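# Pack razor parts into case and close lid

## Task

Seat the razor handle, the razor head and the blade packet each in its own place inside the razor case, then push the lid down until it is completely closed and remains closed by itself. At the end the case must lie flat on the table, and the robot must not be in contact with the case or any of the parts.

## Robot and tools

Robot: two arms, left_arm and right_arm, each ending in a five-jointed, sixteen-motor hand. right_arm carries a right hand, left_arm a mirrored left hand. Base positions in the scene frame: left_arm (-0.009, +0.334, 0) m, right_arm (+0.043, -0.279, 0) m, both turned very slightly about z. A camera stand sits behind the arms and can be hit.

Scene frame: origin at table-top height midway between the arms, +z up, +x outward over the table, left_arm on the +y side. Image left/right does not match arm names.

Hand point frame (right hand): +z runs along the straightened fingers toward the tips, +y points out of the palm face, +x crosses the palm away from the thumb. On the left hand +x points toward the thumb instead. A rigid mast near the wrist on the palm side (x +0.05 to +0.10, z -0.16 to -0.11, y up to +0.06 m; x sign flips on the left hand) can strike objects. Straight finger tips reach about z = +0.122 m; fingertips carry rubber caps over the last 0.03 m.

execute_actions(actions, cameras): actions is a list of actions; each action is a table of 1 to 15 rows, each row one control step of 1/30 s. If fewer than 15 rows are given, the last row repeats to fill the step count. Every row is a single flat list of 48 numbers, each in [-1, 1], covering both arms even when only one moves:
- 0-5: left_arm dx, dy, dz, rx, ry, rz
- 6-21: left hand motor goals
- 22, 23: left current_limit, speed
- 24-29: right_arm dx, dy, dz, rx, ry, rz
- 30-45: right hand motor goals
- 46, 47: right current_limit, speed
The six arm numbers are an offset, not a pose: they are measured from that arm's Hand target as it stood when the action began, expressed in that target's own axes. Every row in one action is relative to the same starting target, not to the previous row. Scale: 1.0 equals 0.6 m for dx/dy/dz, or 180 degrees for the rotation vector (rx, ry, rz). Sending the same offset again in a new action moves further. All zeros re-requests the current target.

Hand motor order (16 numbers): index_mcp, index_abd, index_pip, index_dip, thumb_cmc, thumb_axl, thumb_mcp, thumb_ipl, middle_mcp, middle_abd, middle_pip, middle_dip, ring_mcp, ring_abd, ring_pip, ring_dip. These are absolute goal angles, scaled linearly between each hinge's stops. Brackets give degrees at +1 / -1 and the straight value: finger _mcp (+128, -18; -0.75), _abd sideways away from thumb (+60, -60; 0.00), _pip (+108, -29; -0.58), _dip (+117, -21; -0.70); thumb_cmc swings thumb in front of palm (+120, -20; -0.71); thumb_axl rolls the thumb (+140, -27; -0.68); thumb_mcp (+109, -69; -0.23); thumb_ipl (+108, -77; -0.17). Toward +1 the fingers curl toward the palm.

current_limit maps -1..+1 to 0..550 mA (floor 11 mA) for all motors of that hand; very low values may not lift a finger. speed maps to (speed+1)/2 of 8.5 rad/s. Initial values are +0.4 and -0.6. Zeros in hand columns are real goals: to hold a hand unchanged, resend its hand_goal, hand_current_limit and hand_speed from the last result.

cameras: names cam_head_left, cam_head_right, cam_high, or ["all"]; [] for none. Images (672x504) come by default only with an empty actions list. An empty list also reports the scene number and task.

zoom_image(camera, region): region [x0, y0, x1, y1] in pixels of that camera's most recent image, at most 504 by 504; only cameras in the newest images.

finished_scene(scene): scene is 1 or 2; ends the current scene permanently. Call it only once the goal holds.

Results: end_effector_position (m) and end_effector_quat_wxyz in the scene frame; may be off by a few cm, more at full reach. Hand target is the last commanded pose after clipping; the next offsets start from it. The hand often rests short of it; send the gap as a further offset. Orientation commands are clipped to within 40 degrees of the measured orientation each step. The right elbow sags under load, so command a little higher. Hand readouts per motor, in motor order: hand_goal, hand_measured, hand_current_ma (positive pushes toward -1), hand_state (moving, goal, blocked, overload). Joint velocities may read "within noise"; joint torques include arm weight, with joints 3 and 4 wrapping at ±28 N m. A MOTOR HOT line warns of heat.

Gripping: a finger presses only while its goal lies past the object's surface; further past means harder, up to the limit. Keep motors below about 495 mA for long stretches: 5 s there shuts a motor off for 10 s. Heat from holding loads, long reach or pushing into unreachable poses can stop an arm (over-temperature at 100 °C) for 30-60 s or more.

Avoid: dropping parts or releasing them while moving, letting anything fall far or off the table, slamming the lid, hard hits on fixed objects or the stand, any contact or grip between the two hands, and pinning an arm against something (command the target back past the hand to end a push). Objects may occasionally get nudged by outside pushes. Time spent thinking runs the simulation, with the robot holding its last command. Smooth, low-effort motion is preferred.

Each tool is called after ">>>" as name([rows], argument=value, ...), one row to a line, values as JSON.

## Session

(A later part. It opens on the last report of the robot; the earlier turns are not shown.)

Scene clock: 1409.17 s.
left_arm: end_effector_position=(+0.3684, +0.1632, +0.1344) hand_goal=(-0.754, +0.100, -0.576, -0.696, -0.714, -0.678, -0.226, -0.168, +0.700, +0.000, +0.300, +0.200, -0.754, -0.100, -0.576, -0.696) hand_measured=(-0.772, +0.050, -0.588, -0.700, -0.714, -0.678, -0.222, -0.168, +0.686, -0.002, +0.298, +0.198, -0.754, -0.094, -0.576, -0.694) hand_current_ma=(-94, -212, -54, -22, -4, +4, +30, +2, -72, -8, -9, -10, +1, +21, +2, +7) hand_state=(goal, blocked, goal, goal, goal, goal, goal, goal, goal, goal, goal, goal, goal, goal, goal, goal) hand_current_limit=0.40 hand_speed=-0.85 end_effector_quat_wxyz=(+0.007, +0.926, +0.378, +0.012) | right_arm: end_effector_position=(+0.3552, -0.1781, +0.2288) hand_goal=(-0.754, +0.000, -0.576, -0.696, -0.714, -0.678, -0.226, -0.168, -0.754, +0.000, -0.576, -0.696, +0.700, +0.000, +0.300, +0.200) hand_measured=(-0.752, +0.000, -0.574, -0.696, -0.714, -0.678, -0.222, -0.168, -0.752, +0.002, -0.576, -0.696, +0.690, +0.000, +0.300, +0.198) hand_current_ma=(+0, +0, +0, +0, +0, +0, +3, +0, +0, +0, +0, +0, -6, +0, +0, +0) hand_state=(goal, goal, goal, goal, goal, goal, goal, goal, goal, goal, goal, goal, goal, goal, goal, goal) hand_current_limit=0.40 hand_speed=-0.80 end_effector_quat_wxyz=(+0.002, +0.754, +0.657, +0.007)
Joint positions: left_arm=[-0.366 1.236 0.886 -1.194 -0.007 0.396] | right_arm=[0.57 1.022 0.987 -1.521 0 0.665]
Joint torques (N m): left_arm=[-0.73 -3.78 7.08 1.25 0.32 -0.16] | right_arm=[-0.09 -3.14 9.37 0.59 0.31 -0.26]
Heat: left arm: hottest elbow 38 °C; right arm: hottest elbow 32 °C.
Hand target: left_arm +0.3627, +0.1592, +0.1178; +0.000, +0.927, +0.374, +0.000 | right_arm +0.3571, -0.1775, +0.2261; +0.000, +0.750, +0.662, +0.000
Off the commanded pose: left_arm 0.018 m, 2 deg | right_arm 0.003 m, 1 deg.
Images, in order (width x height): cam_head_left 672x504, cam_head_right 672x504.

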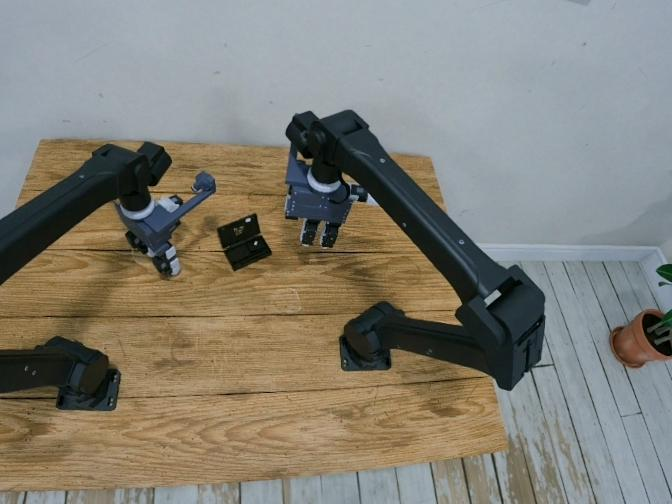

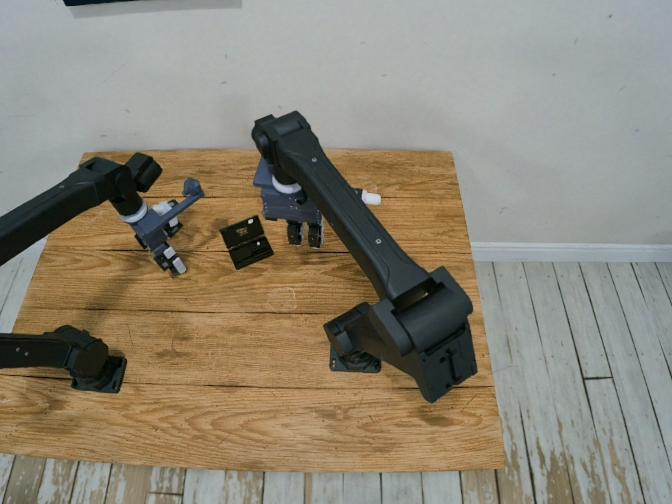

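>>> execute_actions(actions=[])

>>> zoom_image(camera="cam_high", region=[380, 300, 440, 360])

>>> zoom_image(camera="cam_head_left", region=[150, 255, 180, 285])

Scene clock: 1414.77 s.
left_arm: end_effector_position=(+0.3684, +0.1632, +0.1344) hand_goal=(-0.754, +0.100, -0.576, -0.696, -0.714, -0.678, -0.226, -0.168, +0.700, +0.000, +0.300, +0.200, -0.754, -0.100, -0.576, -0.696) hand_measured=(-0.772, +0.050, -0.588, -0.700, -0.714, -0.678, -0.222, -0.168, +0.686, -0.002, +0.298, +0.198, -0.754, -0.094, -0.576, -0.694) hand_current_ma=(-94, -212, -54, -22, -4, +4, +30, +2, -72, -8, -9, -10, +1, +21, +2, +7) hand_state=(goal, blocked, goal, goal, goal, goal, goal, goal, goal, goal, goal, goal, goal, goal, goal, goal) hand_current_limit=0.40 hand_speed=-0.85 end_effector_quat_wxyz=(+0.007, +0.926, +0.378, +0.012) | right_arm: end_effector_position=(+0.3552, -0.1781, +0.2288) hand_goal=(-0.754, +0.000, -0.576, -0.696, -0.714, -0.678, -0.226, -0.168, -0.754, +0.000, -0.576, -0.696, +0.700, +0.000, +0.300, +0.200) hand_measured=(-0.752, +0.000, -0.574, -0.696, -0.714, -0.678, -0.222, -0.168, -0.752, +0.002, -0.576, -0.696, +0.690, +0.000, +0.300, +0.198) hand_current_ma=(+0, +0, +0, +0, +0, +0, +3, +0, +0, +0, +0, +0, -6, +0, +0, +0) hand_state=(goal, goal, goal, goal, goal, goal, goal, goal, goal, goal, goal, goal, goal, goal, goal, goal) hand_current_limit=0.40 hand_speed=-0.80 end_effector_quat_wxyz=(+0.002, +0.754, +0.657, +0.007)
Joint positions: left_arm=[-0.366 1.236 0.886 -1.194 -0.007 0.396] | right_arm=[0.57 1.022 0.987 -1.521 0 0.665]
Joint velocities: within noise
Joint torques (N m): left_arm=[-0.91 -3.37 7.04 1.25 0.32 -0.14] | right_arm=[-0.03 -3.19 9.37 0.59 0.31 -0.26]
Heat: left arm: hottest elbow 37 °C; right arm: hottest elbow 32 °C.
Hand target: left_arm +0.3627, +0.1592, +0.1178; +0.000, +0.927, +0.374, +0.000 | right_arm +0.3571, -0.1775, +0.2261; +0.000, +0.750, +0.662, +0.000
Off the commanded pose: left_arm 0.018 m, 2 deg | right_arm 0.003 m, 1 deg.

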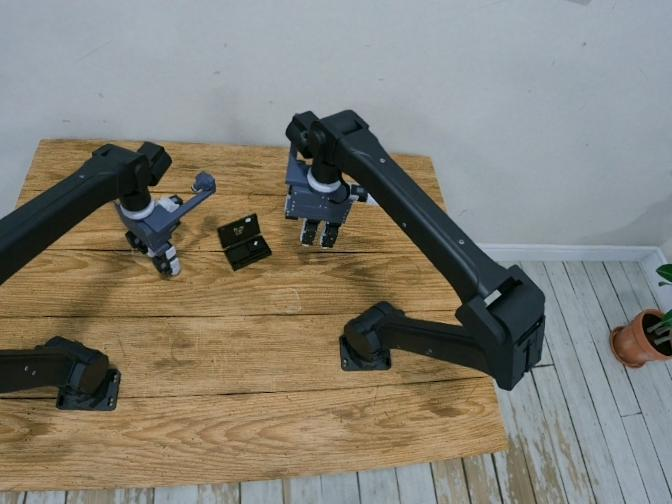

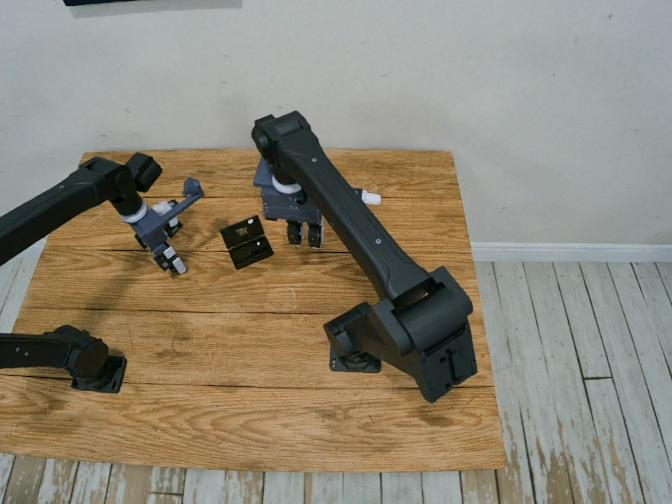

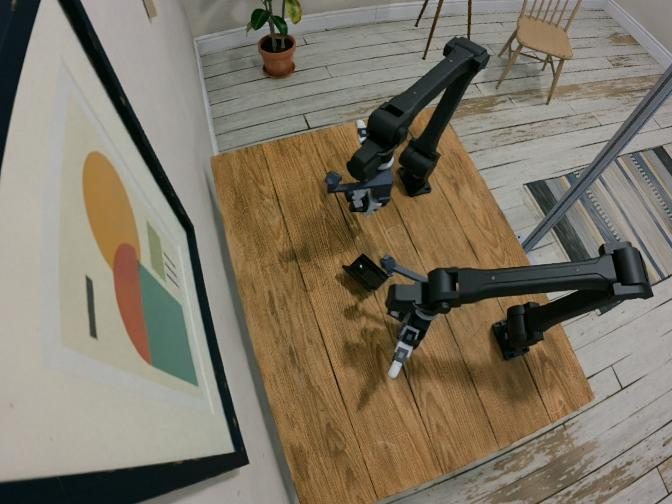

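Scaled by 8.400 from the camera's 672x504 image, which has a finer 960x720 frame.

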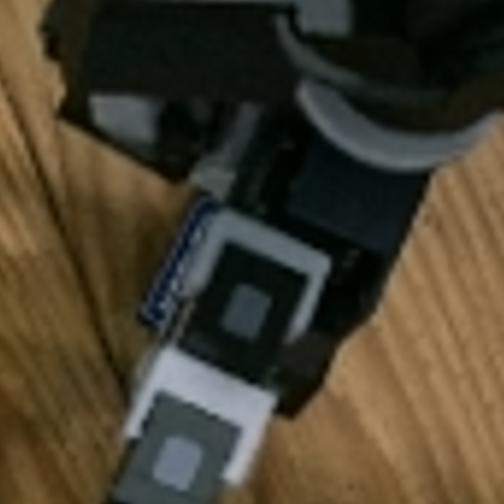

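Scaled by 16.800 from the camera's 672x504 image, which has a finer 960x720 frame.

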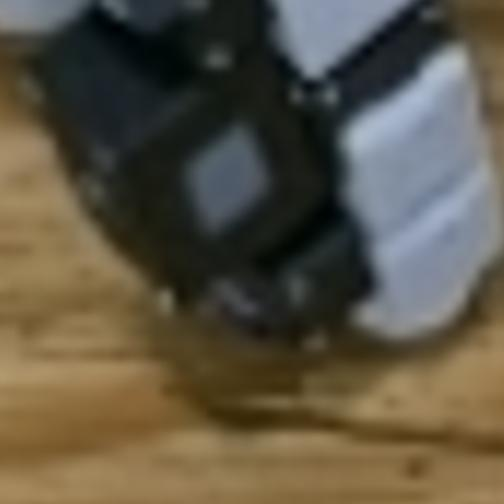

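>>> execute_actions([
  [[0,0,-0.02,0,0,0,-0.754,0.0,-0.576,-0.696,-0.714,-0.678,-0.226,-0.168,0.7,0,0.3,0.2,-0.754,0.0,-0.576,-0.696,0.4,-0.6,0,0,0,0,0,0,-0.754,0,-0.576,-0.696,-0.714,-0.678,-0.226,-0.168,-0.754,0,-0.576,-0.696,0.7,0,0.3,0.2,0.4,-0.8]],
  [[-0.013,0,0,0,0.008,0,-0.754,0.0,-0.576,-0.696,-0.714,-0.678,-0.226,-0.168,0.7,0,0.3,0.2,-0.754,0.0,-0.576,-0.696,0.4,-0.6,0,0,0,0,0,0,-0.754,0,-0.576,-0.696,-0.714,-0.678,-0.226,-0.168,-0.754,0,-0.576,-0.696,0.7,0,0.3,0.2,0.4,-0.8]],
  [[0,0,0.013,0,0,0,-0.754,0.0,-0.576,-0.696,-0.714,-0.678,-0.226,-0.168,0.7,0,0.3,0.2,-0.754,0.0,-0.576,-0.696,0.4,-0.6,0,0,0,0,0,0,-0.754,0,-0.576,-0.696,-0.714,-0.678,-0.226,-0.168,-0.754,0,-0.576,-0.696,0.7,0,0.3,0.2,0.4,-0.8]],
], cameras=["cam_head_right","cam_high"])

>>> zoom_image(camera="cam_head_right", region=[150, 235, 200, 285])

>>> zoom_image(camera="cam_high", region=[380, 300, 440, 360])

Scene clock: 1435.33 s.
left_arm: end_effector_position=(+0.3637, +0.1562, +0.1346) hand_goal=(-0.754, +0.000, -0.576, -0.696, -0.714, -0.678, -0.226, -0.168, +0.700, +0.000, +0.300, +0.200, -0.754, +0.000, -0.576, -0.696) hand_measured=(-0.756, +0.004, -0.578, -0.698, -0.714, -0.678, -0.222, -0.168, +0.686, -0.002, +0.298, +0.198, -0.762, -0.024, -0.580, -0.698) hand_current_ma=(-7, +15, -13, -12, -4, +4, +30, +2, -72, -8, -9, -10, -37, -99, -19, -5) hand_state=(goal, goal, goal, goal, goal, goal, goal, goal, goal, goal, goal, goal, goal, blocked, goal, goal) hand_current_limit=0.40 hand_speed=-0.60 end_effector_quat_wxyz=(+0.000, +0.926, +0.376, +0.018) | right_arm: end_effector_position=(+0.3552, -0.1781, +0.2288) hand_goal=(-0.754, +0.000, -0.576, -0.696, -0.714, -0.678, -0.226, -0.168, -0.754, +0.000, -0.576, -0.696, +0.700, +0.000, +0.300, +0.200) hand_measured=(-0.752, +0.000, -0.574, -0.696, -0.714, -0.678, -0.222, -0.168, -0.752, +0.002, -0.576, -0.696, +0.690, +0.000, +0.300, +0.198) hand_current_ma=(+0, +0, +0, +0, +0, +0, +3, +0, +0, +0, +0, +0, -6, +0, +0, +0) hand_state=(goal, goal, goal, goal, goal, goal, goal, goal, goal, goal, goal, goal, goal, goal, goal, goal) hand_current_limit=0.40 hand_speed=-0.80 end_effector_quat_wxyz=(+0.002, +0.754, +0.657, +0.007)
Joint positions: left_arm=[-0.4 1.233 0.885 -1.198 -0.026 0.366] | right_arm=[0.57 1.022 0.987 -1.521 0 0.665]
Joint torques (N m): left_arm=[-1.2 -4.84 6.86 1.28 0.11 -0.21] | right_arm=[-0.03 -3.19 9.36 0.59 0.31 -0.26]
Heat: left arm: hottest elbow 36 °C; right arm: hottest elbow 32 °C.
Hand target: left_arm +0.3572, +0.1538, +0.1221; -0.005, +0.927, +0.374, +0.011 | right_arm +0.3571, -0.1775, +0.2261; +0.000, +0.750, +0.662, +0.000
Off the commanded pose: left_arm 0.014 m, 1 deg | right_arm 0.003 m, 1 deg.
Images, in order (width x height): cam_head_right 672x504, cam_high 672x504.

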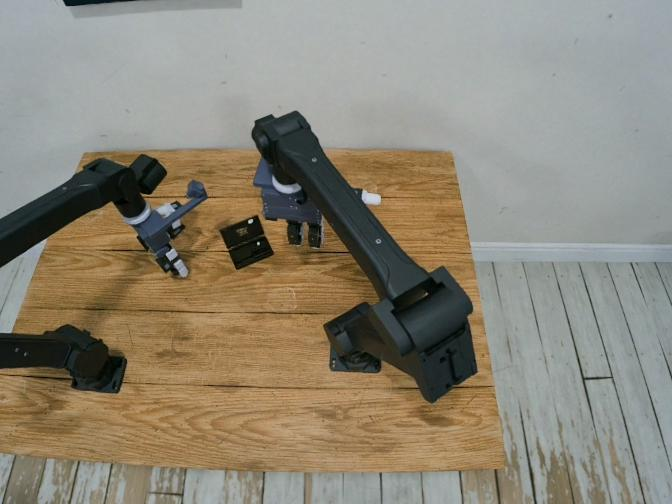

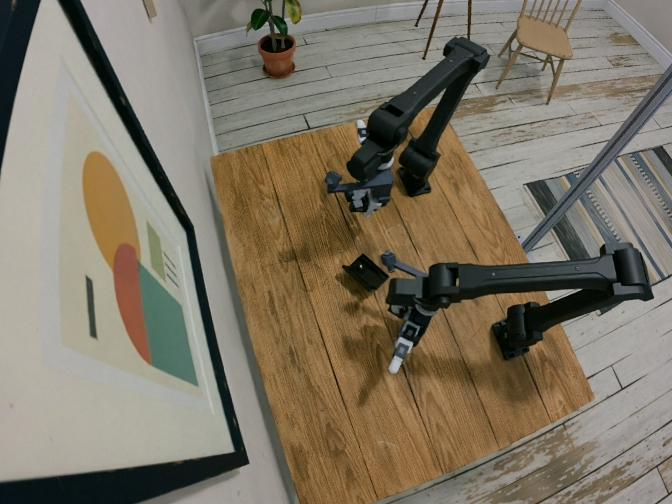

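Scaled by 10.080 from the camera's 672x504 image, which has a finer 960x720 frame.

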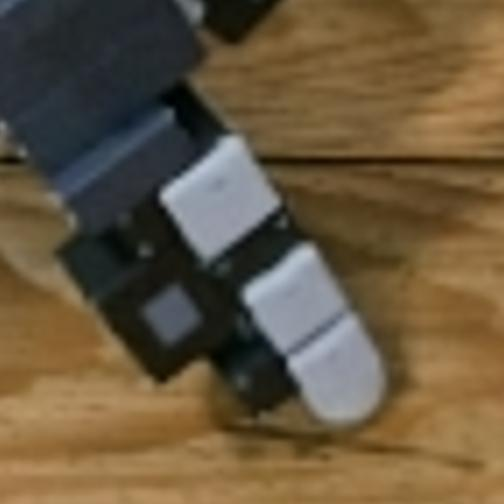

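Scaled by 8.400 from the camera's 672x504 image, which has a finer 960x720 frame.

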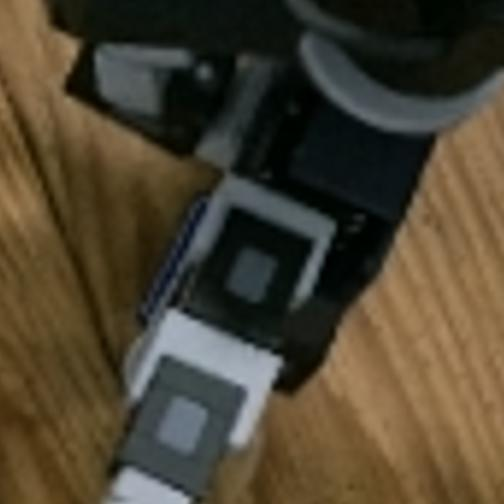

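>>> execute_actions([
  [[0,0,-0.015,0,-0.004,0,-0.754,0.0,-0.576,-0.696,-0.714,-0.678,-0.226,-0.168,0.7,0,0.3,0.2,-0.754,0.0,-0.576,-0.696,0.4,-0.6,0,0,0,0,0,0,-0.754,0,-0.576,-0.696,-0.714,-0.678,-0.226,-0.168,-0.754,0,-0.576,-0.696,0.7,0,0.3,0.2,0.4,-0.8]],
  [[0,0,0.013,0,0,0,-0.754,0.0,-0.576,-0.696,-0.714,-0.678,-0.226,-0.168,0.7,0,0.3,0.2,-0.754,0.0,-0.576,-0.696,0.4,-0.6,0,0,0,0,0,0,-0.754,0,-0.576,-0.696,-0.714,-0.678,-0.226,-0.168,-0.754,0,-0.576,-0.696,0.7,0,0.3,0.2,0.4,-0.8]],
], cameras=[])

Scene clock: 1446.67 s.
left_arm: end_effector_position=(+0.3631, +0.1558, +0.1346) hand_goal=(-0.754, +0.000, -0.576, -0.696, -0.714, -0.678, -0.226, -0.168, +0.700, +0.000, +0.300, +0.200, -0.754, +0.000, -0.576, -0.696) hand_measured=(-0.756, +0.004, -0.578, -0.698, -0.714, -0.678, -0.222, -0.168, +0.686, -0.002, +0.298, +0.198, -0.760, -0.030, -0.580, -0.698) hand_current_ma=(-6, +14, -13, -12, -4, +4, +30, +2, -72, -8, -9, -10, -32, -122, -19, -5) hand_state=(goal, goal, goal, goal, goal, goal, goal, goal, goal, goal, goal, goal, goal, blocked, goal, goal) hand_current_limit=0.40 hand_speed=-0.60 end_effector_quat_wxyz=(+0.001, +0.926, +0.376, +0.016) | right_arm: end_effector_position=(+0.3552, -0.1781, +0.2288) hand_goal=(-0.754, +0.000, -0.576, -0.696, -0.714, -0.678, -0.226, -0.168, -0.754, +0.000, -0.576, -0.696, +0.700, +0.000, +0.300, +0.200) hand_measured=(-0.752, +0.000, -0.574, -0.696, -0.714, -0.678, -0.222, -0.168, -0.752, +0.002, -0.576, -0.696, +0.690, +0.000, +0.300, +0.198) hand_current_ma=(+0, +0, +0, +0, +0, +0, +3, +0, +0, +0, +0, +0, -6, +0, +0, +0) hand_state=(goal, goal, goal, goal, goal, goal, goal, goal, goal, goal, goal, goal, goal, goal, goal, goal) hand_current_limit=0.40 hand_speed=-0.80 end_effector_quat_wxyz=(+0.002, +0.754, +0.657, +0.007)
Joint positions: left_arm=[-0.4 1.232 0.885 -1.2 -0.022 0.366] | right_arm=[0.57 1.022 0.987 -1.521 0 0.665]
Joint torques (N m): left_arm=[-0.62 -4.42 7.17 1.05 0.45 -0.14] | right_arm=[-0.09 -3.14 9.37 0.59 0.31 -0.26]
Heat: left arm: hottest elbow 35 °C; right arm: hottest elbow 32 °C.
Hand target: left_arm +0.3571, +0.1537, +0.1232; -0.002, +0.927, +0.374, +0.006 | right_arm +0.3571, -0.1775, +0.2261; +0.000, +0.750, +0.662, +0.000
Off the commanded pose: left_arm 0.013 m, 1 deg | right_arm 0.003 m, 1 deg.
No camera images: "cameras" was empty.

>>> execute_actions([
  [[0,0,-0.04,0,-0.004,0,-0.754,0.0,-0.576,-0.696,-0.714,-0.678,-0.226,-0.168,0.7,0,0.3,0.2,-0.754,0.0,-0.576,-0.696,0.4,-0.6,0,0,0,0,0,0,-0.754,0,-0.576,-0.696,-0.714,-0.678,-0.226,-0.168,-0.754,0,-0.576,-0.696,0.7,0,0.3,0.2,0.4,-0.8]],
  [[0,0,0.015,0,0,0,-0.754,0.0,-0.576,-0.696,-0.714,-0.678,-0.226,-0.168,0.7,0,0.3,0.2,-0.754,0.0,-0.576,-0.696,0.4,-0.6,0,0,0,0,0,0,-0.754,0,-0.576,-0.696,-0.714,-0.678,-0.226,-0.168,-0.754,0,-0.576,-0.696,0.7,0,0.3,0.2,0.4,-0.8]],
  [[0,0,0.018,0,0,0,-0.754,0.0,-0.576,-0.696,-0.714,-0.678,-0.226,-0.168,0.7,0,0.3,0.2,-0.754,0.0,-0.576,-0.696,0.4,-0.6,0,0,0,0,0,0,-0.754,0,-0.576,-0.696,-0.714,-0.678,-0.226,-0.168,-0.754,0,-0.576,-0.696,0.7,0,0.3,0.2,0.4,-0.8]],
], cameras=[])

Scene clock: 1457.80 s.
left_arm: end_effector_position=(+0.3571, +0.1548, +0.1351) hand_goal=(-0.754, +0.000, -0.576, -0.696, -0.714, -0.678, -0.226, -0.168, +0.700, +0.000, +0.300, +0.200, -0.754, +0.000, -0.576, -0.696) hand_measured=(-0.750, -0.004, -0.574, -0.696, -0.714, -0.678, -0.222, -0.168, +0.686, -0.002, +0.298, +0.198, -0.754, -0.004, -0.578, -0.698) hand_current_ma=(+19, -13, +11, +0, -3, +4, +30, +2, -72, -8, -9, -10, -3, -13, -10, -5) hand_state=(goal, goal, goal, goal, goal, goal, goal, goal, goal, goal, goal, goal, goal, goal, goal, goal) hand_current_limit=0.40 hand_speed=-0.60 end_effector_quat_wxyz=(+0.002, +0.927, +0.376, +0.004) | right_arm: end_effector_position=(+0.3552, -0.1781, +0.2288) hand_goal=(-0.754, +0.000, -0.576, -0.696, -0.714, -0.678, -0.226, -0.168, -0.754, +0.000, -0.576, -0.696, +0.700, +0.000, +0.300, +0.200) hand_measured=(-0.752, +0.000, -0.574, -0.696, -0.714, -0.678, -0.222, -0.168, -0.752, +0.002, -0.576, -0.696, +0.690, +0.000, +0.300, +0.198) hand_current_ma=(+0, +0, +0, +0, +0, +0, +3, +0, +0, +0, +0, +0, -6, +0, +0, +0) hand_state=(goal, goal, goal, goal, goal, goal, goal, goal, goal, goal, goal, goal, goal, goal, goal, goal) hand_current_limit=0.40 hand_speed=-0.80 end_effector_quat_wxyz=(+0.002, +0.754, +0.657, +0.007)
Joint positions: left_arm=[-0.4 1.227 0.885 -1.22 -0.003 0.367] | right_arm=[0.57 1.022 0.987 -1.521 0 0.665]
Joint torques (N m): left_arm=[0.03 -4.25 7.94 1.24 0.15 -0.09] | right_arm=[-0.09 -3.19 9.37 0.59 0.31 -0.26]
Heat: left arm: hottest elbow 35 °C; right arm: hottest elbow 32 °C.
Hand target: left_arm +0.3569, +0.1535, +0.1275; +0.000, +0.927, +0.374, +0.000 | right_arm +0.3571, -0.1775, +0.2261; +0.000, +0.750, +0.662, +0.000
Off the commanded pose: left_arm 0.008 m, 1 deg | right_arm 0.003 m, 1 deg.
No camera images: "cameras" was empty.

>>> execute_actions([
  [[0.005,0.001,0.005,0,0,0,-0.754,0.0,-0.576,-0.696,-0.714,-0.678,-0.226,-0.168,0.7,0,0.3,0.2,-0.754,0.0,-0.576,-0.696,0.4,-0.6,0,0,0,0,0,0,-0.754,0,-0.576,-0.696,-0.714,-0.678,-0.226,-0.168,-0.754,0,-0.576,-0.696,0.7,0,0.3,0.2,0.4,-0.8]],
], cameras=["cam_head_right","cam_head_left","cam_high"])

>>> zoom_image(camera="cam_head_right", region=[150, 235, 200, 285])

>>> zoom_image(camera="cam_high", region=[380, 300, 440, 360])

Scene clock: 1472.73 s.
left_arm: end_effector_position=(+0.3590, +0.1536, +0.1341) hand_goal=(-0.754, +0.000, -0.576, -0.696, -0.714, -0.678, -0.226, -0.168, +0.700, +0.000, +0.300, +0.200, -0.754, +0.000, -0.576, -0.696) hand_measured=(-0.752, +0.000, -0.574, -0.696, -0.714, -0.678, -0.222, -0.168, +0.686, -0.002, +0.298, +0.198, -0.754, -0.004, -0.578, -0.698) hand_current_ma=(+14, -2, +11, +0, -3, +4, +30, +2, -72, -8, -9, -10, -3, -13, -10, -5) hand_state=(goal, goal, goal, goal, goal, goal, goal, goal, goal, goal, goal, goal, goal, goal, goal, goal) hand_current_limit=0.40 hand_speed=-0.60 end_effector_quat_wxyz=(+0.004, +0.927, +0.375, +0.006) | right_arm: end_effector_position=(+0.3552, -0.1781, +0.2288) hand_goal=(-0.754, +0.000, -0.576, -0.696, -0.714, -0.678, -0.226, -0.168, -0.754, +0.000, -0.576, -0.696, +0.700, +0.000, +0.300, +0.200) hand_measured=(-0.752, +0.000, -0.574, -0.696, -0.714, -0.678, -0.222, -0.168, -0.752, +0.002, -0.576, -0.696, +0.690, +0.000, +0.300, +0.198) hand_current_ma=(+0, +0, +0, +0, +0, +0, +3, +0, +0, +0, +0, +0, -6, +0, +0, +0) hand_state=(goal, goal, goal, goal, goal, goal, goal, goal, goal, goal, goal, goal, goal, goal, goal, goal) hand_current_limit=0.40 hand_speed=-0.80 end_effector_quat_wxyz=(+0.002, +0.754, +0.657, +0.007)
Joint positions: left_arm=[-0.4 1.231 0.885 -1.211 -0.003 0.369] | right_arm=[0.57 1.022 0.987 -1.521 0 0.665]
Joint torques (N m): left_arm=[0.32 -3.96 7.76 1.18 0.17 -0.03] | right_arm=[-0.03 -3.14 9.37 0.59 0.31 -0.26]
Heat: left arm: hottest elbow 35 °C; right arm: hottest elbow 32 °C.
Hand target: left_arm +0.3595, +0.1552, +0.1246; +0.000, +0.927, +0.374, +0.000 | right_arm +0.3571, -0.1775, +0.2261; +0.000, +0.750, +0.662, +0.000
Off the commanded pose: left_arm 0.010 m, 1 deg | right_arm 0.003 m, 1 deg.

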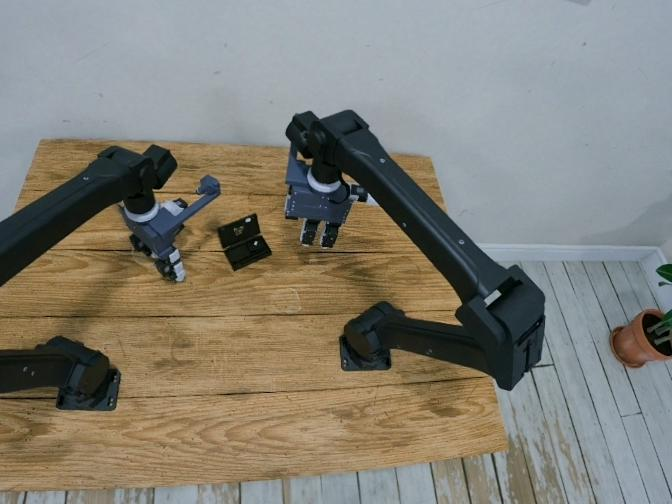

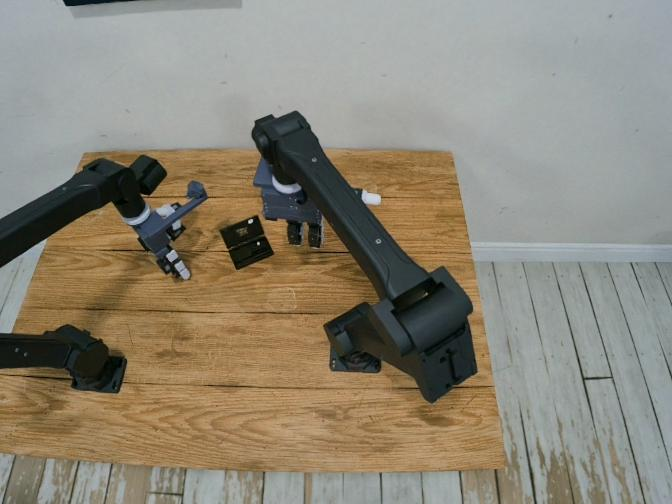

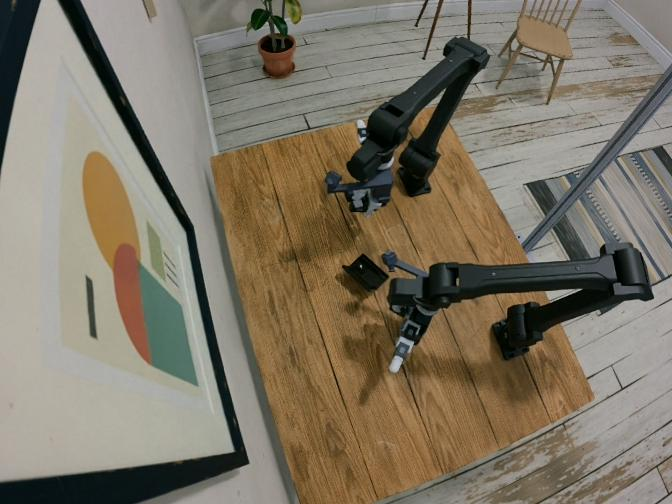

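Scaled by 10.080 from the camera's 672x504 image, which has a finer 960x720 frame.

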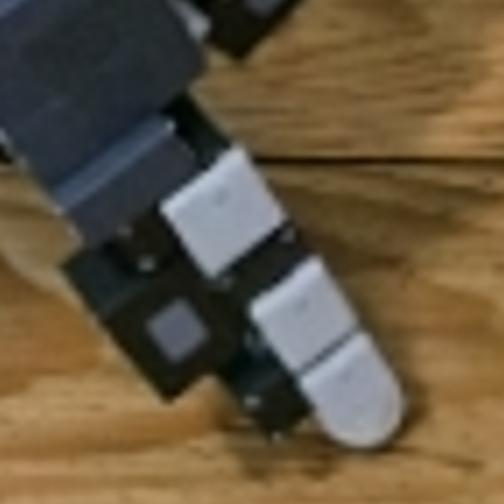

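Scaled by 8.400 from the camera's 672x504 image, which has a finer 960x720 frame.

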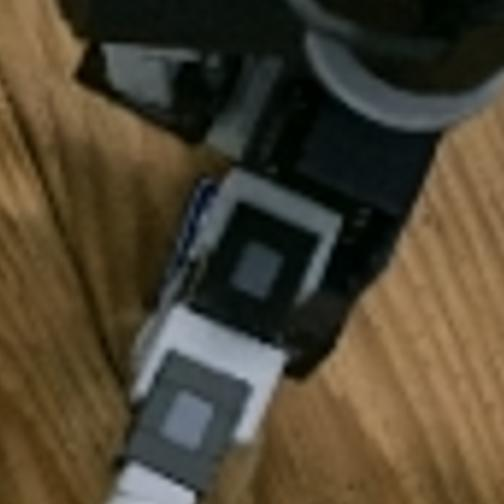

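>>> execute_actions([
  [[0,0,-0.08,0,0,0,-0.754,0.0,-0.576,-0.696,-0.714,-0.678,-0.226,-0.168,0.7,0,0.3,0.2,-0.754,0.0,-0.576,-0.696,0.4,-0.6,0,0,0,0,0,0,-0.754,0,-0.576,-0.696,-0.714,-0.678,-0.226,-0.168,-0.754,0,-0.576,-0.696,0.7,0,0.3,0.2,0.4,-0.8]],
  [[0.07,-0.07,0,0,0,0,-0.754,0.0,-0.576,-0.696,-0.714,-0.678,-0.226,-0.168,0.7,0,0.3,0.2,-0.754,0.0,-0.576,-0.696,0.4,-0.6,0,0,0,0,0,0,-0.754,0,-0.576,-0.696,-0.714,-0.678,-0.226,-0.168,-0.754,0,-0.576,-0.696,0.7,0,0.3,0.2,0.4,-0.8]],
], cameras=["cam_head_right","cam_head_left","cam_high"])

>>> zoom_image(camera="cam_head_right", region=[150, 235, 200, 285])

>>> zoom_image(camera="cam_head_left", region=[140, 235, 190, 285])

>>> zoom_image(camera="cam_high", region=[380, 300, 440, 360])

Scene clock: 1485.43 s.
left_arm: end_effector_position=(+0.3623, +0.2204, +0.1718) hand_goal=(-0.754, +0.000, -0.576, -0.696, -0.714, -0.678, -0.226, -0.168, +0.700, +0.000, +0.300, +0.200, -0.754, +0.000, -0.576, -0.696) hand_measured=(-0.752, +0.000, -0.574, -0.696, -0.714, -0.678, -0.220, -0.168, +0.686, -0.002, +0.298, +0.198, -0.752, -0.002, -0.578, -0.698) hand_current_ma=(+14, -1, +11, +0, +4, +4, +30, +2, -72, -6, -9, -10, +11, -7, -6, -5) hand_state=(goal, goal, goal, goal, goal, goal, goal, goal, goal, goal, goal, goal, goal, goal, goal, goal) hand_current_limit=0.40 hand_speed=-0.60 end_effector_quat_wxyz=(+0.002, +0.924, +0.384, +0.004) | right_arm: end_effector_position=(+0.3552, -0.1781, +0.2288) hand_goal=(-0.754, +0.000, -0.576, -0.696, -0.714, -0.678, -0.226, -0.168, -0.754, +0.000, -0.576, -0.696, +0.700, +0.000, +0.300, +0.200) hand_measured=(-0.752, +0.000, -0.574, -0.696, -0.714, -0.678, -0.222, -0.168, -0.752, +0.002, -0.576, -0.696, +0.690, +0.000, +0.300, +0.198) hand_current_ma=(+0, +0, +0, +0, +0, +0, +3, +0, +0, +0, +0, +0, -6, +0, +0, +0) hand_state=(goal, goal, goal, goal, goal, goal, goal, goal, goal, goal, goal, goal, goal, goal, goal, goal) hand_current_limit=0.40 hand_speed=-0.80 end_effector_quat_wxyz=(+0.002, +0.754, +0.657, +0.007)
Joint positions: left_arm=[-0.2 1.148 0.924 -1.337 -0.002 0.55] | right_arm=[0.57 1.022 0.987 -1.521 0 0.665]
Joint torques (N m): left_arm=[-1.03 -4.13 9.43 0.34 0.17 -0.02] | right_arm=[-0.03 -3.14 9.36 0.59 0.31 -0.26]
Heat: left arm: hottest elbow 35 °C; right arm: hottest elbow 32 °C.
Hand target: left_arm +0.3607, +0.2146, +0.1725; +0.000, +0.927, +0.374, +0.000 | right_arm +0.3571, -0.1775, +0.2261; +0.000, +0.750, +0.662, +0.000
Off the commanded pose: left_arm 0.006 m, 1 deg | right_arm 0.003 m, 1 deg.

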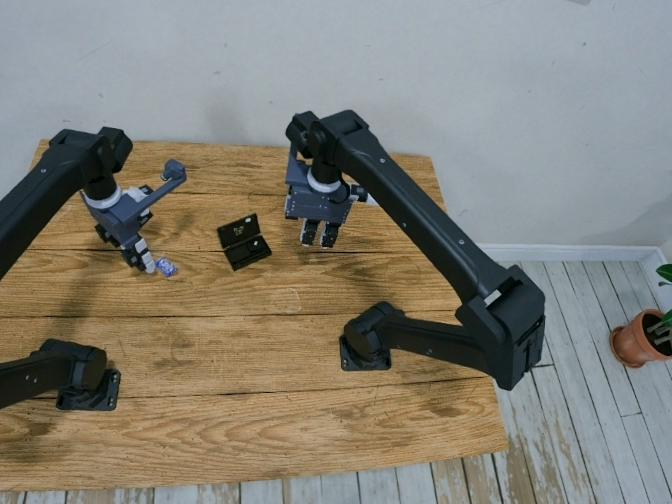

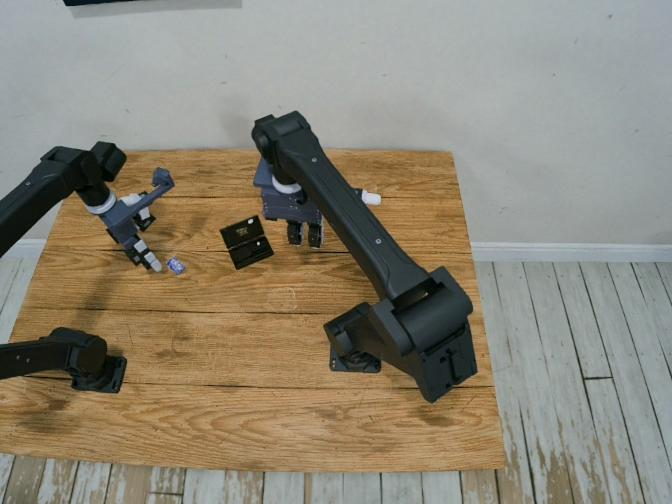

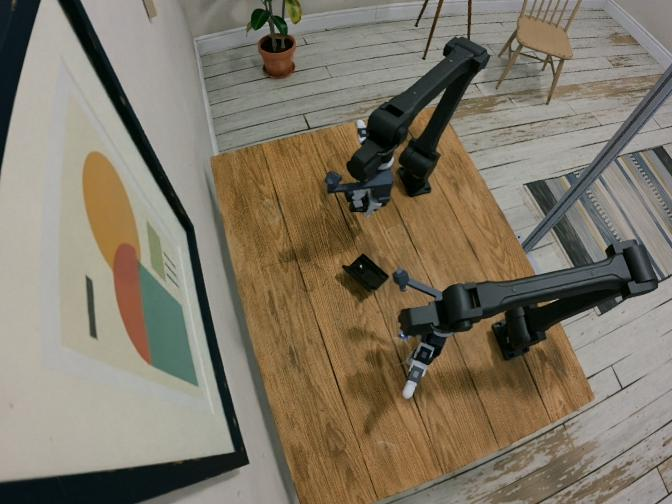

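Scaled by 10.080 from the camera's 672x504 image, which has a finer 960x720 frame.

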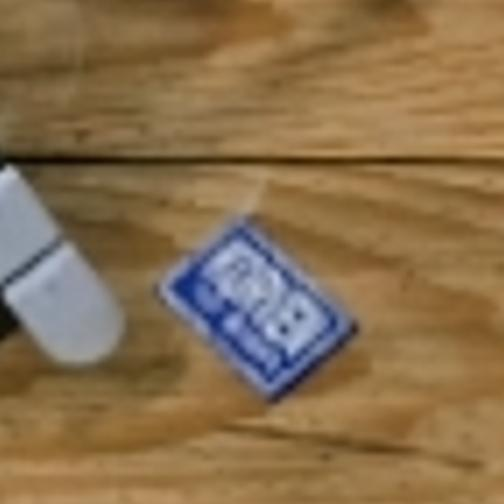

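Scaled by 10.080 from the camera's 672x504 image, which has a finer 960x720 frame.

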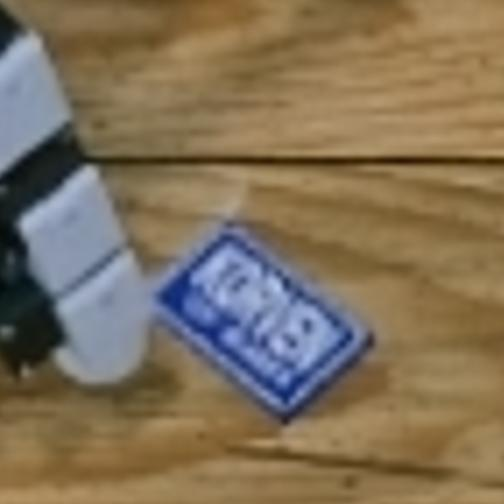

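Scaled by 8.400 from the camera's 672x504 image, which has a finer 960x720 frame.

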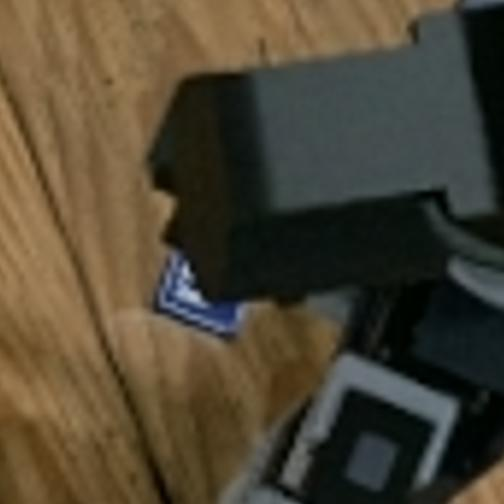

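>>> execute_actions([
  [[-0.0617,0.0618,0,0,0,-0.0222,-0.754,0.0,-0.576,-0.696,-0.714,-0.678,-0.226,-0.168,0.7,0,0.3,0.2,-0.754,0.0,-0.576,-0.696,0.4,-0.6,0,0,0,0,0,0,-0.754,0,-0.576,-0.696,-0.714,-0.678,-0.226,-0.168,-0.754,0,-0.576,-0.696,0.7,0,0.3,0.2,0.4,-0.8]],
  [[0,0,0.06,0,0,0,-0.754,0.0,-0.576,-0.696,-0.714,-0.678,-0.226,-0.168,0.7,0,0.3,0.2,-0.754,0.0,-0.576,-0.696,0.4,-0.6,0,0,0,0,0,0,-0.754,0,-0.576,-0.696,-0.714,-0.678,-0.226,-0.168,-0.754,0,-0.576,-0.696,0.7,0,0.3,0.2,0.4,-0.8]],
], cameras=["cam_head_right","cam_head_left","cam_high"])

>>> zoom_image(camera="cam_head_right", region=[150, 235, 200, 285])

>>> zoom_image(camera="cam_head_left", region=[140, 235, 190, 285])

>>> zoom_image(camera="cam_high", region=[380, 300, 440, 360])

Scene clock: 1525.00 s.
left_arm: end_effector_position=(+0.3574, +0.1567, +0.1433) hand_goal=(-0.754, +0.000, -0.576, -0.696, -0.714, -0.678, -0.226, -0.168, +0.700, +0.000, +0.300, +0.200, -0.754, +0.000, -0.576, -0.696) hand_measured=(-0.754, +0.000, -0.574, -0.696, -0.714, -0.678, -0.220, -0.168, +0.686, -0.002, +0.298, +0.198, -0.754, -0.002, -0.578, -0.698) hand_current_ma=(+0, -3, +8, +0, -3, +4, +30, +2, -71, -6, -9, -10, +0, -6, -6, -5) hand_state=(goal, goal, goal, goal, goal, goal, goal, goal, goal, goal, goal, goal, goal, goal, goal, goal) hand_current_limit=0.40 hand_speed=-0.60 end_effector_quat_wxyz=(+0.004, +0.918, +0.398, +0.001) | right_arm: end_effector_position=(+0.3552, -0.1781, +0.2288) hand_goal=(-0.754, +0.000, -0.576, -0.696, -0.714, -0.678, -0.226, -0.168, -0.754, +0.000, -0.576, -0.696, +0.700, +0.000, +0.300, +0.200) hand_measured=(-0.752, +0.000, -0.574, -0.696, -0.714, -0.678, -0.222, -0.168, -0.752, +0.002, -0.576, -0.696, +0.690, +0.000, +0.300, +0.198) hand_current_ma=(+0, +0, +0, +0, +0, +0, +3, +0, +0, +0, +0, +0, -6, +0, +0, +0) hand_state=(goal, goal, goal, goal, goal, goal, goal, goal, goal, goal, goal, goal, goal, goal, goal, goal) hand_current_limit=0.40 hand_speed=-0.80 end_effector_quat_wxyz=(+0.002, +0.754, +0.657, +0.007)
Joint positions: left_arm=[-0.404 1.218 0.901 -1.247 0.003 0.316] | right_arm=[0.57 1.022 0.987 -1.521 0 0.665]
Joint torques (N m): left_arm=[0.85 -4.37 7.94 1.1 -0.09 -0.18] | right_arm=[-0.03 -3.19 9.37 0.59 0.31 -0.26]
Heat: left arm: hottest elbow 35 °C; right arm: hottest elbow 32 °C.
Hand target: left_arm +0.3598, +0.1622, +0.1365; +0.000, +0.914, +0.406, +0.000 | right_arm +0.3571, -0.1775, +0.2261; +0.000, +0.750, +0.662, +0.000
Off the commanded pose: left_arm 0.009 m, 1 deg | right_arm 0.003 m, 1 deg.

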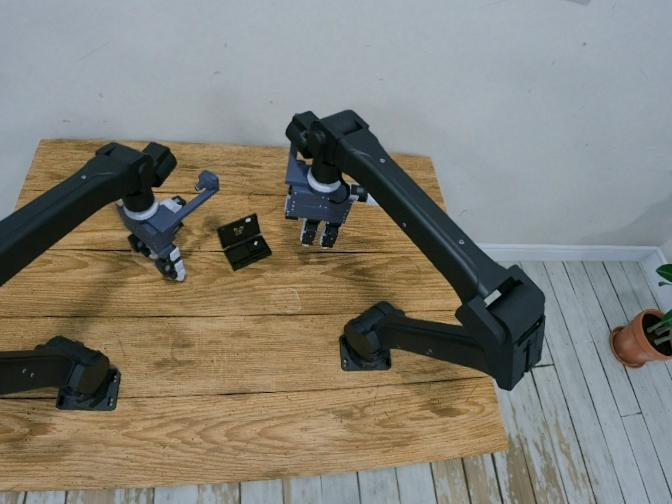

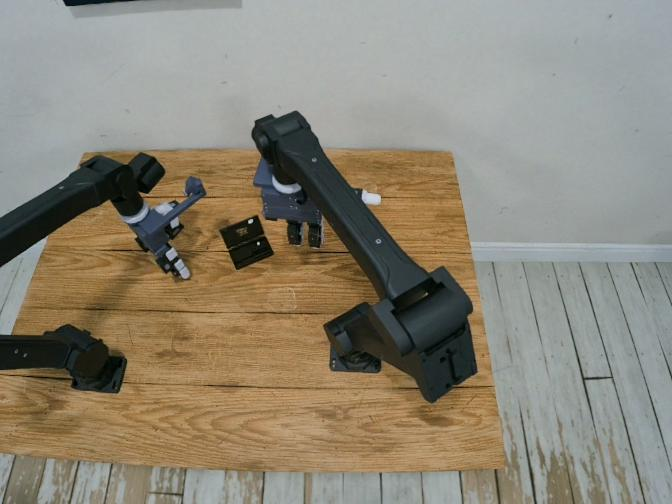

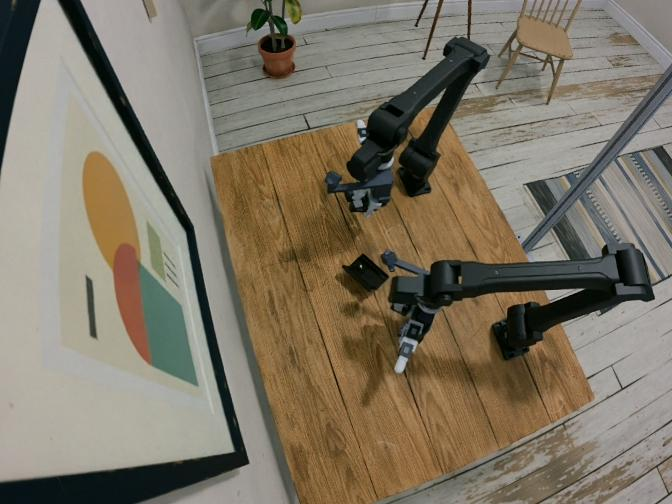

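Scaled by 10.080 from the camera's 672x504 image, which has a finer 960x720 frame.

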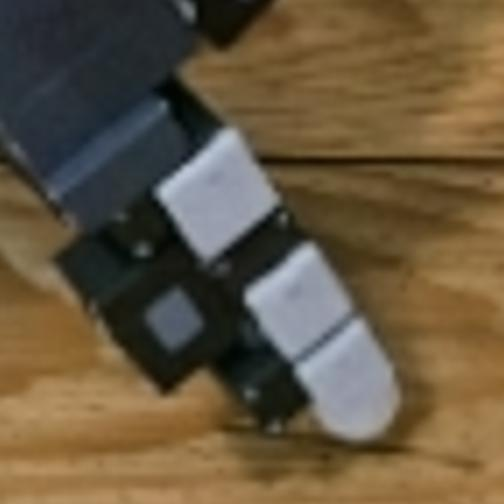

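Scaled by 10.080 from the camera's 672x504 image, which has a finer 960x720 frame.

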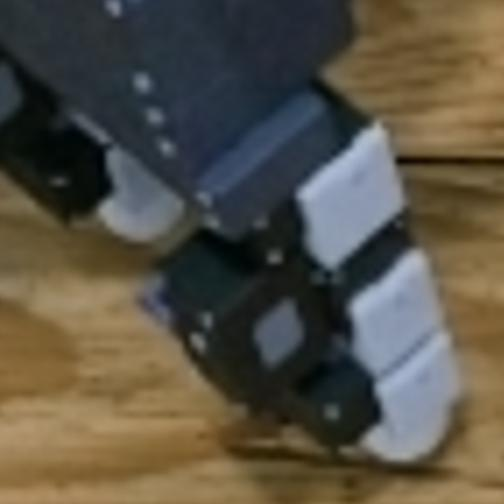

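Scaled by 8.400 from the camera's 672x504 image, which has a finer 960x720 frame.

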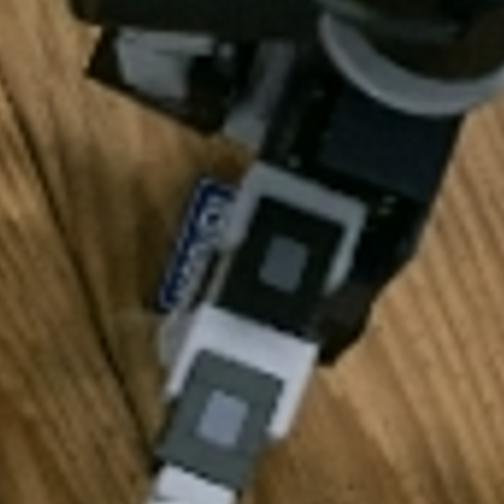

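>>> execute_actions([
  [[0.006,0.005,0.014,0,0,0,-0.754,0.0,-0.576,-0.696,-0.714,-0.678,-0.226,-0.168,0.7,0,0.3,0.2,-0.754,0.0,-0.576,-0.696,0.4,-0.6,0,0,0,0,0,0,-0.754,0,-0.576,-0.696,-0.714,-0.678,-0.226,-0.168,-0.754,0,-0.576,-0.696,0.7,0,0.3,0.2,0.4,-0.8]],
  [[0,0,0.006,0,0,0,-0.754,0.0,-0.576,-0.696,-0.714,-0.678,-0.226,-0.168,0.7,0,0.3,0.2,-0.754,0.0,-0.576,-0.696,0.4,-0.6,0,0,0,0,0,0,-0.754,0,-0.576,-0.696,-0.714,-0.678,-0.226,-0.168,-0.754,0,-0.576,-0.696,0.7,0,0.3,0.2,0.4,-0.8]],
], cameras=["cam_head_right","cam_head_left","cam_high"])

>>> zoom_image(camera="cam_head_right", region=[150, 235, 200, 285])

>>> zoom_image(camera="cam_head_left", region=[140, 235, 190, 285])

>>> zoom_image(camera="cam_high", region=[380, 300, 440, 360])

Scene clock: 1544.13 s.
left_arm: end_effector_position=(+0.3628, +0.1573, +0.1347) hand_goal=(-0.754, +0.000, -0.576, -0.696, -0.714, -0.678, -0.226, -0.168, +0.700, +0.000, +0.300, +0.200, -0.754, +0.000, -0.576, -0.696) hand_measured=(-0.754, +0.000, -0.574, -0.696, -0.714, -0.678, -0.220, -0.168, +0.686, -0.002, +0.298, +0.198, -0.754, -0.002, -0.578, -0.698) hand_current_ma=(+0, -3, +8, +0, -3, +4, +30, +2, -71, -6, -9, -10, +0, -6, -6, -5) hand_state=(goal, goal, goal, goal, goal, goal, goal, goal, goal, goal, goal, goal, goal, goal, goal, goal) hand_current_limit=0.40 hand_speed=-0.60 end_effector_quat_wxyz=(+0.006, +0.916, +0.401, +0.003) | right_arm: end_effector_position=(+0.3552, -0.1781, +0.2288) hand_goal=(-0.754, +0.000, -0.576, -0.696, -0.714, -0.678, -0.226, -0.168, -0.754, +0.000, -0.576, -0.696, +0.700, +0.000, +0.300, +0.200) hand_measured=(-0.752, +0.000, -0.574, -0.696, -0.714, -0.678, -0.222, -0.168, -0.752, +0.002, -0.576, -0.696, +0.690, +0.000, +0.300, +0.198) hand_current_ma=(+0, +0, +0, +0, +0, +0, +3, +0, +0, +0, +0, +0, -6, +0, +0, +0) hand_state=(goal, goal, goal, goal, goal, goal, goal, goal, goal, goal, goal, goal, goal, goal, goal, goal) hand_current_limit=0.40 hand_speed=-0.80 end_effector_quat_wxyz=(+0.002, +0.754, +0.657, +0.007)
Joint positions: left_arm=[-0.397 1.234 0.889 -1.211 0.003 0.315] | right_arm=[0.57 1.022 0.987 -1.521 0 0.665]
Joint torques (N m): left_arm=[1.2 -4.31 7.66 1.24 -0.08 -0.11] | right_arm=[-0.09 -3.19 9.37 0.58 0.32 -0.26]
Heat: left arm: hottest elbow 34 °C; right arm: hottest elbow 32 °C.
Hand target: left_arm +0.3644, +0.1629, +0.1245; +0.000, +0.914, +0.406, +0.000 | right_arm +0.3571, -0.1775, +0.2261; +0.000, +0.750, +0.662, +0.000
Off the commanded pose: left_arm 0.012 m, 1 deg | right_arm 0.003 m, 1 deg.

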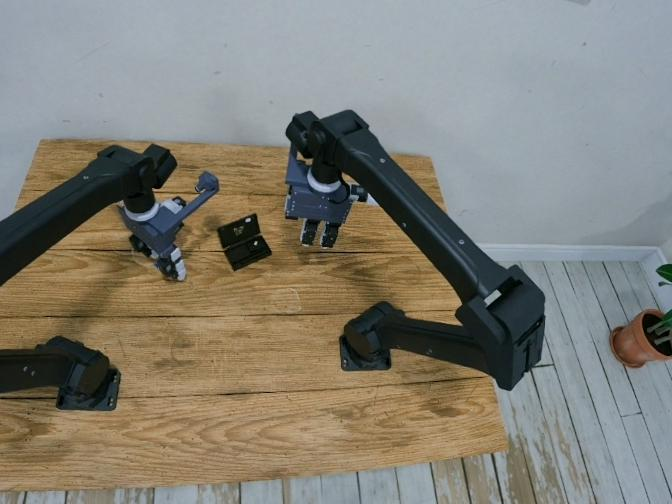

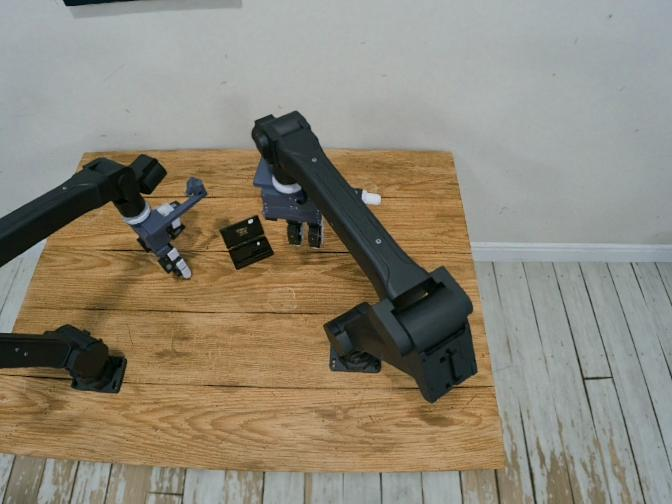

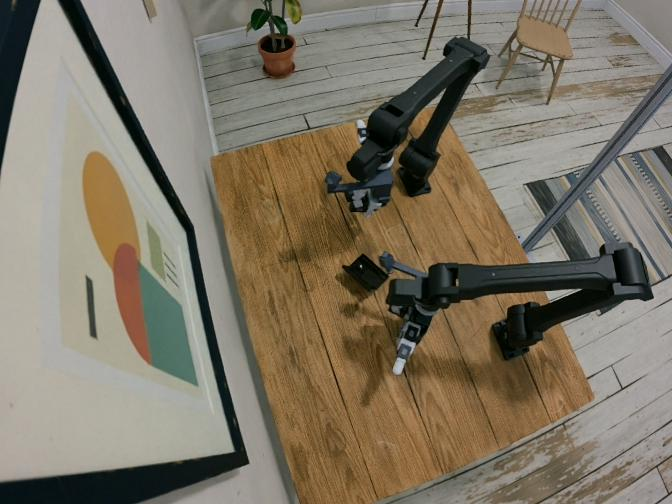

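Scaled by 10.080 from the camera's 672x504 image, which has a finer 960x720 frame.

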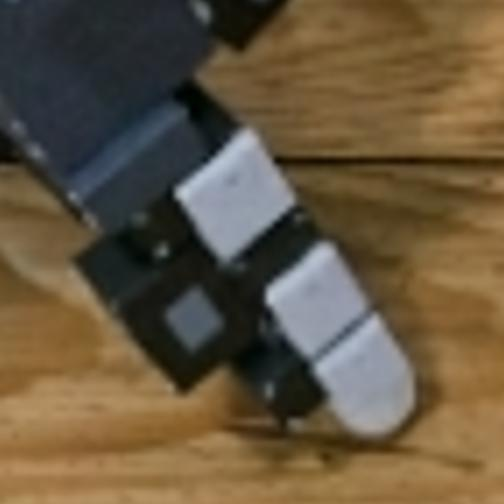

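Scaled by 10.080 from the camera's 672x504 image, which has a finer 960x720 frame.

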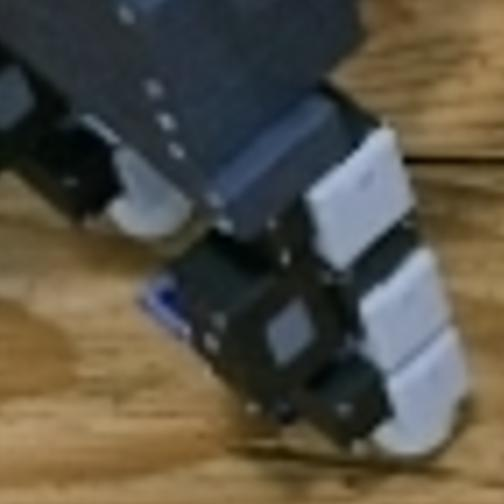

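Scaled by 8.400 from the camera's 672x504 image, which has a finer 960x720 frame.

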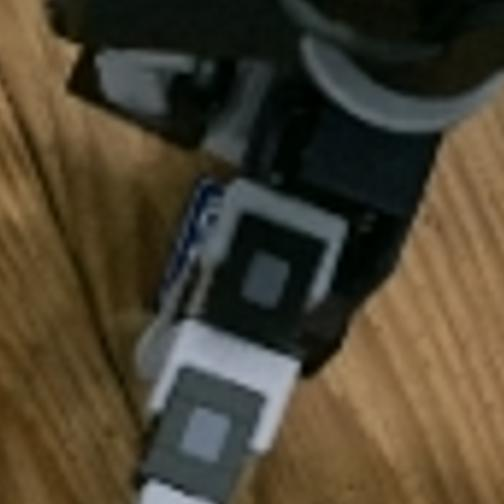

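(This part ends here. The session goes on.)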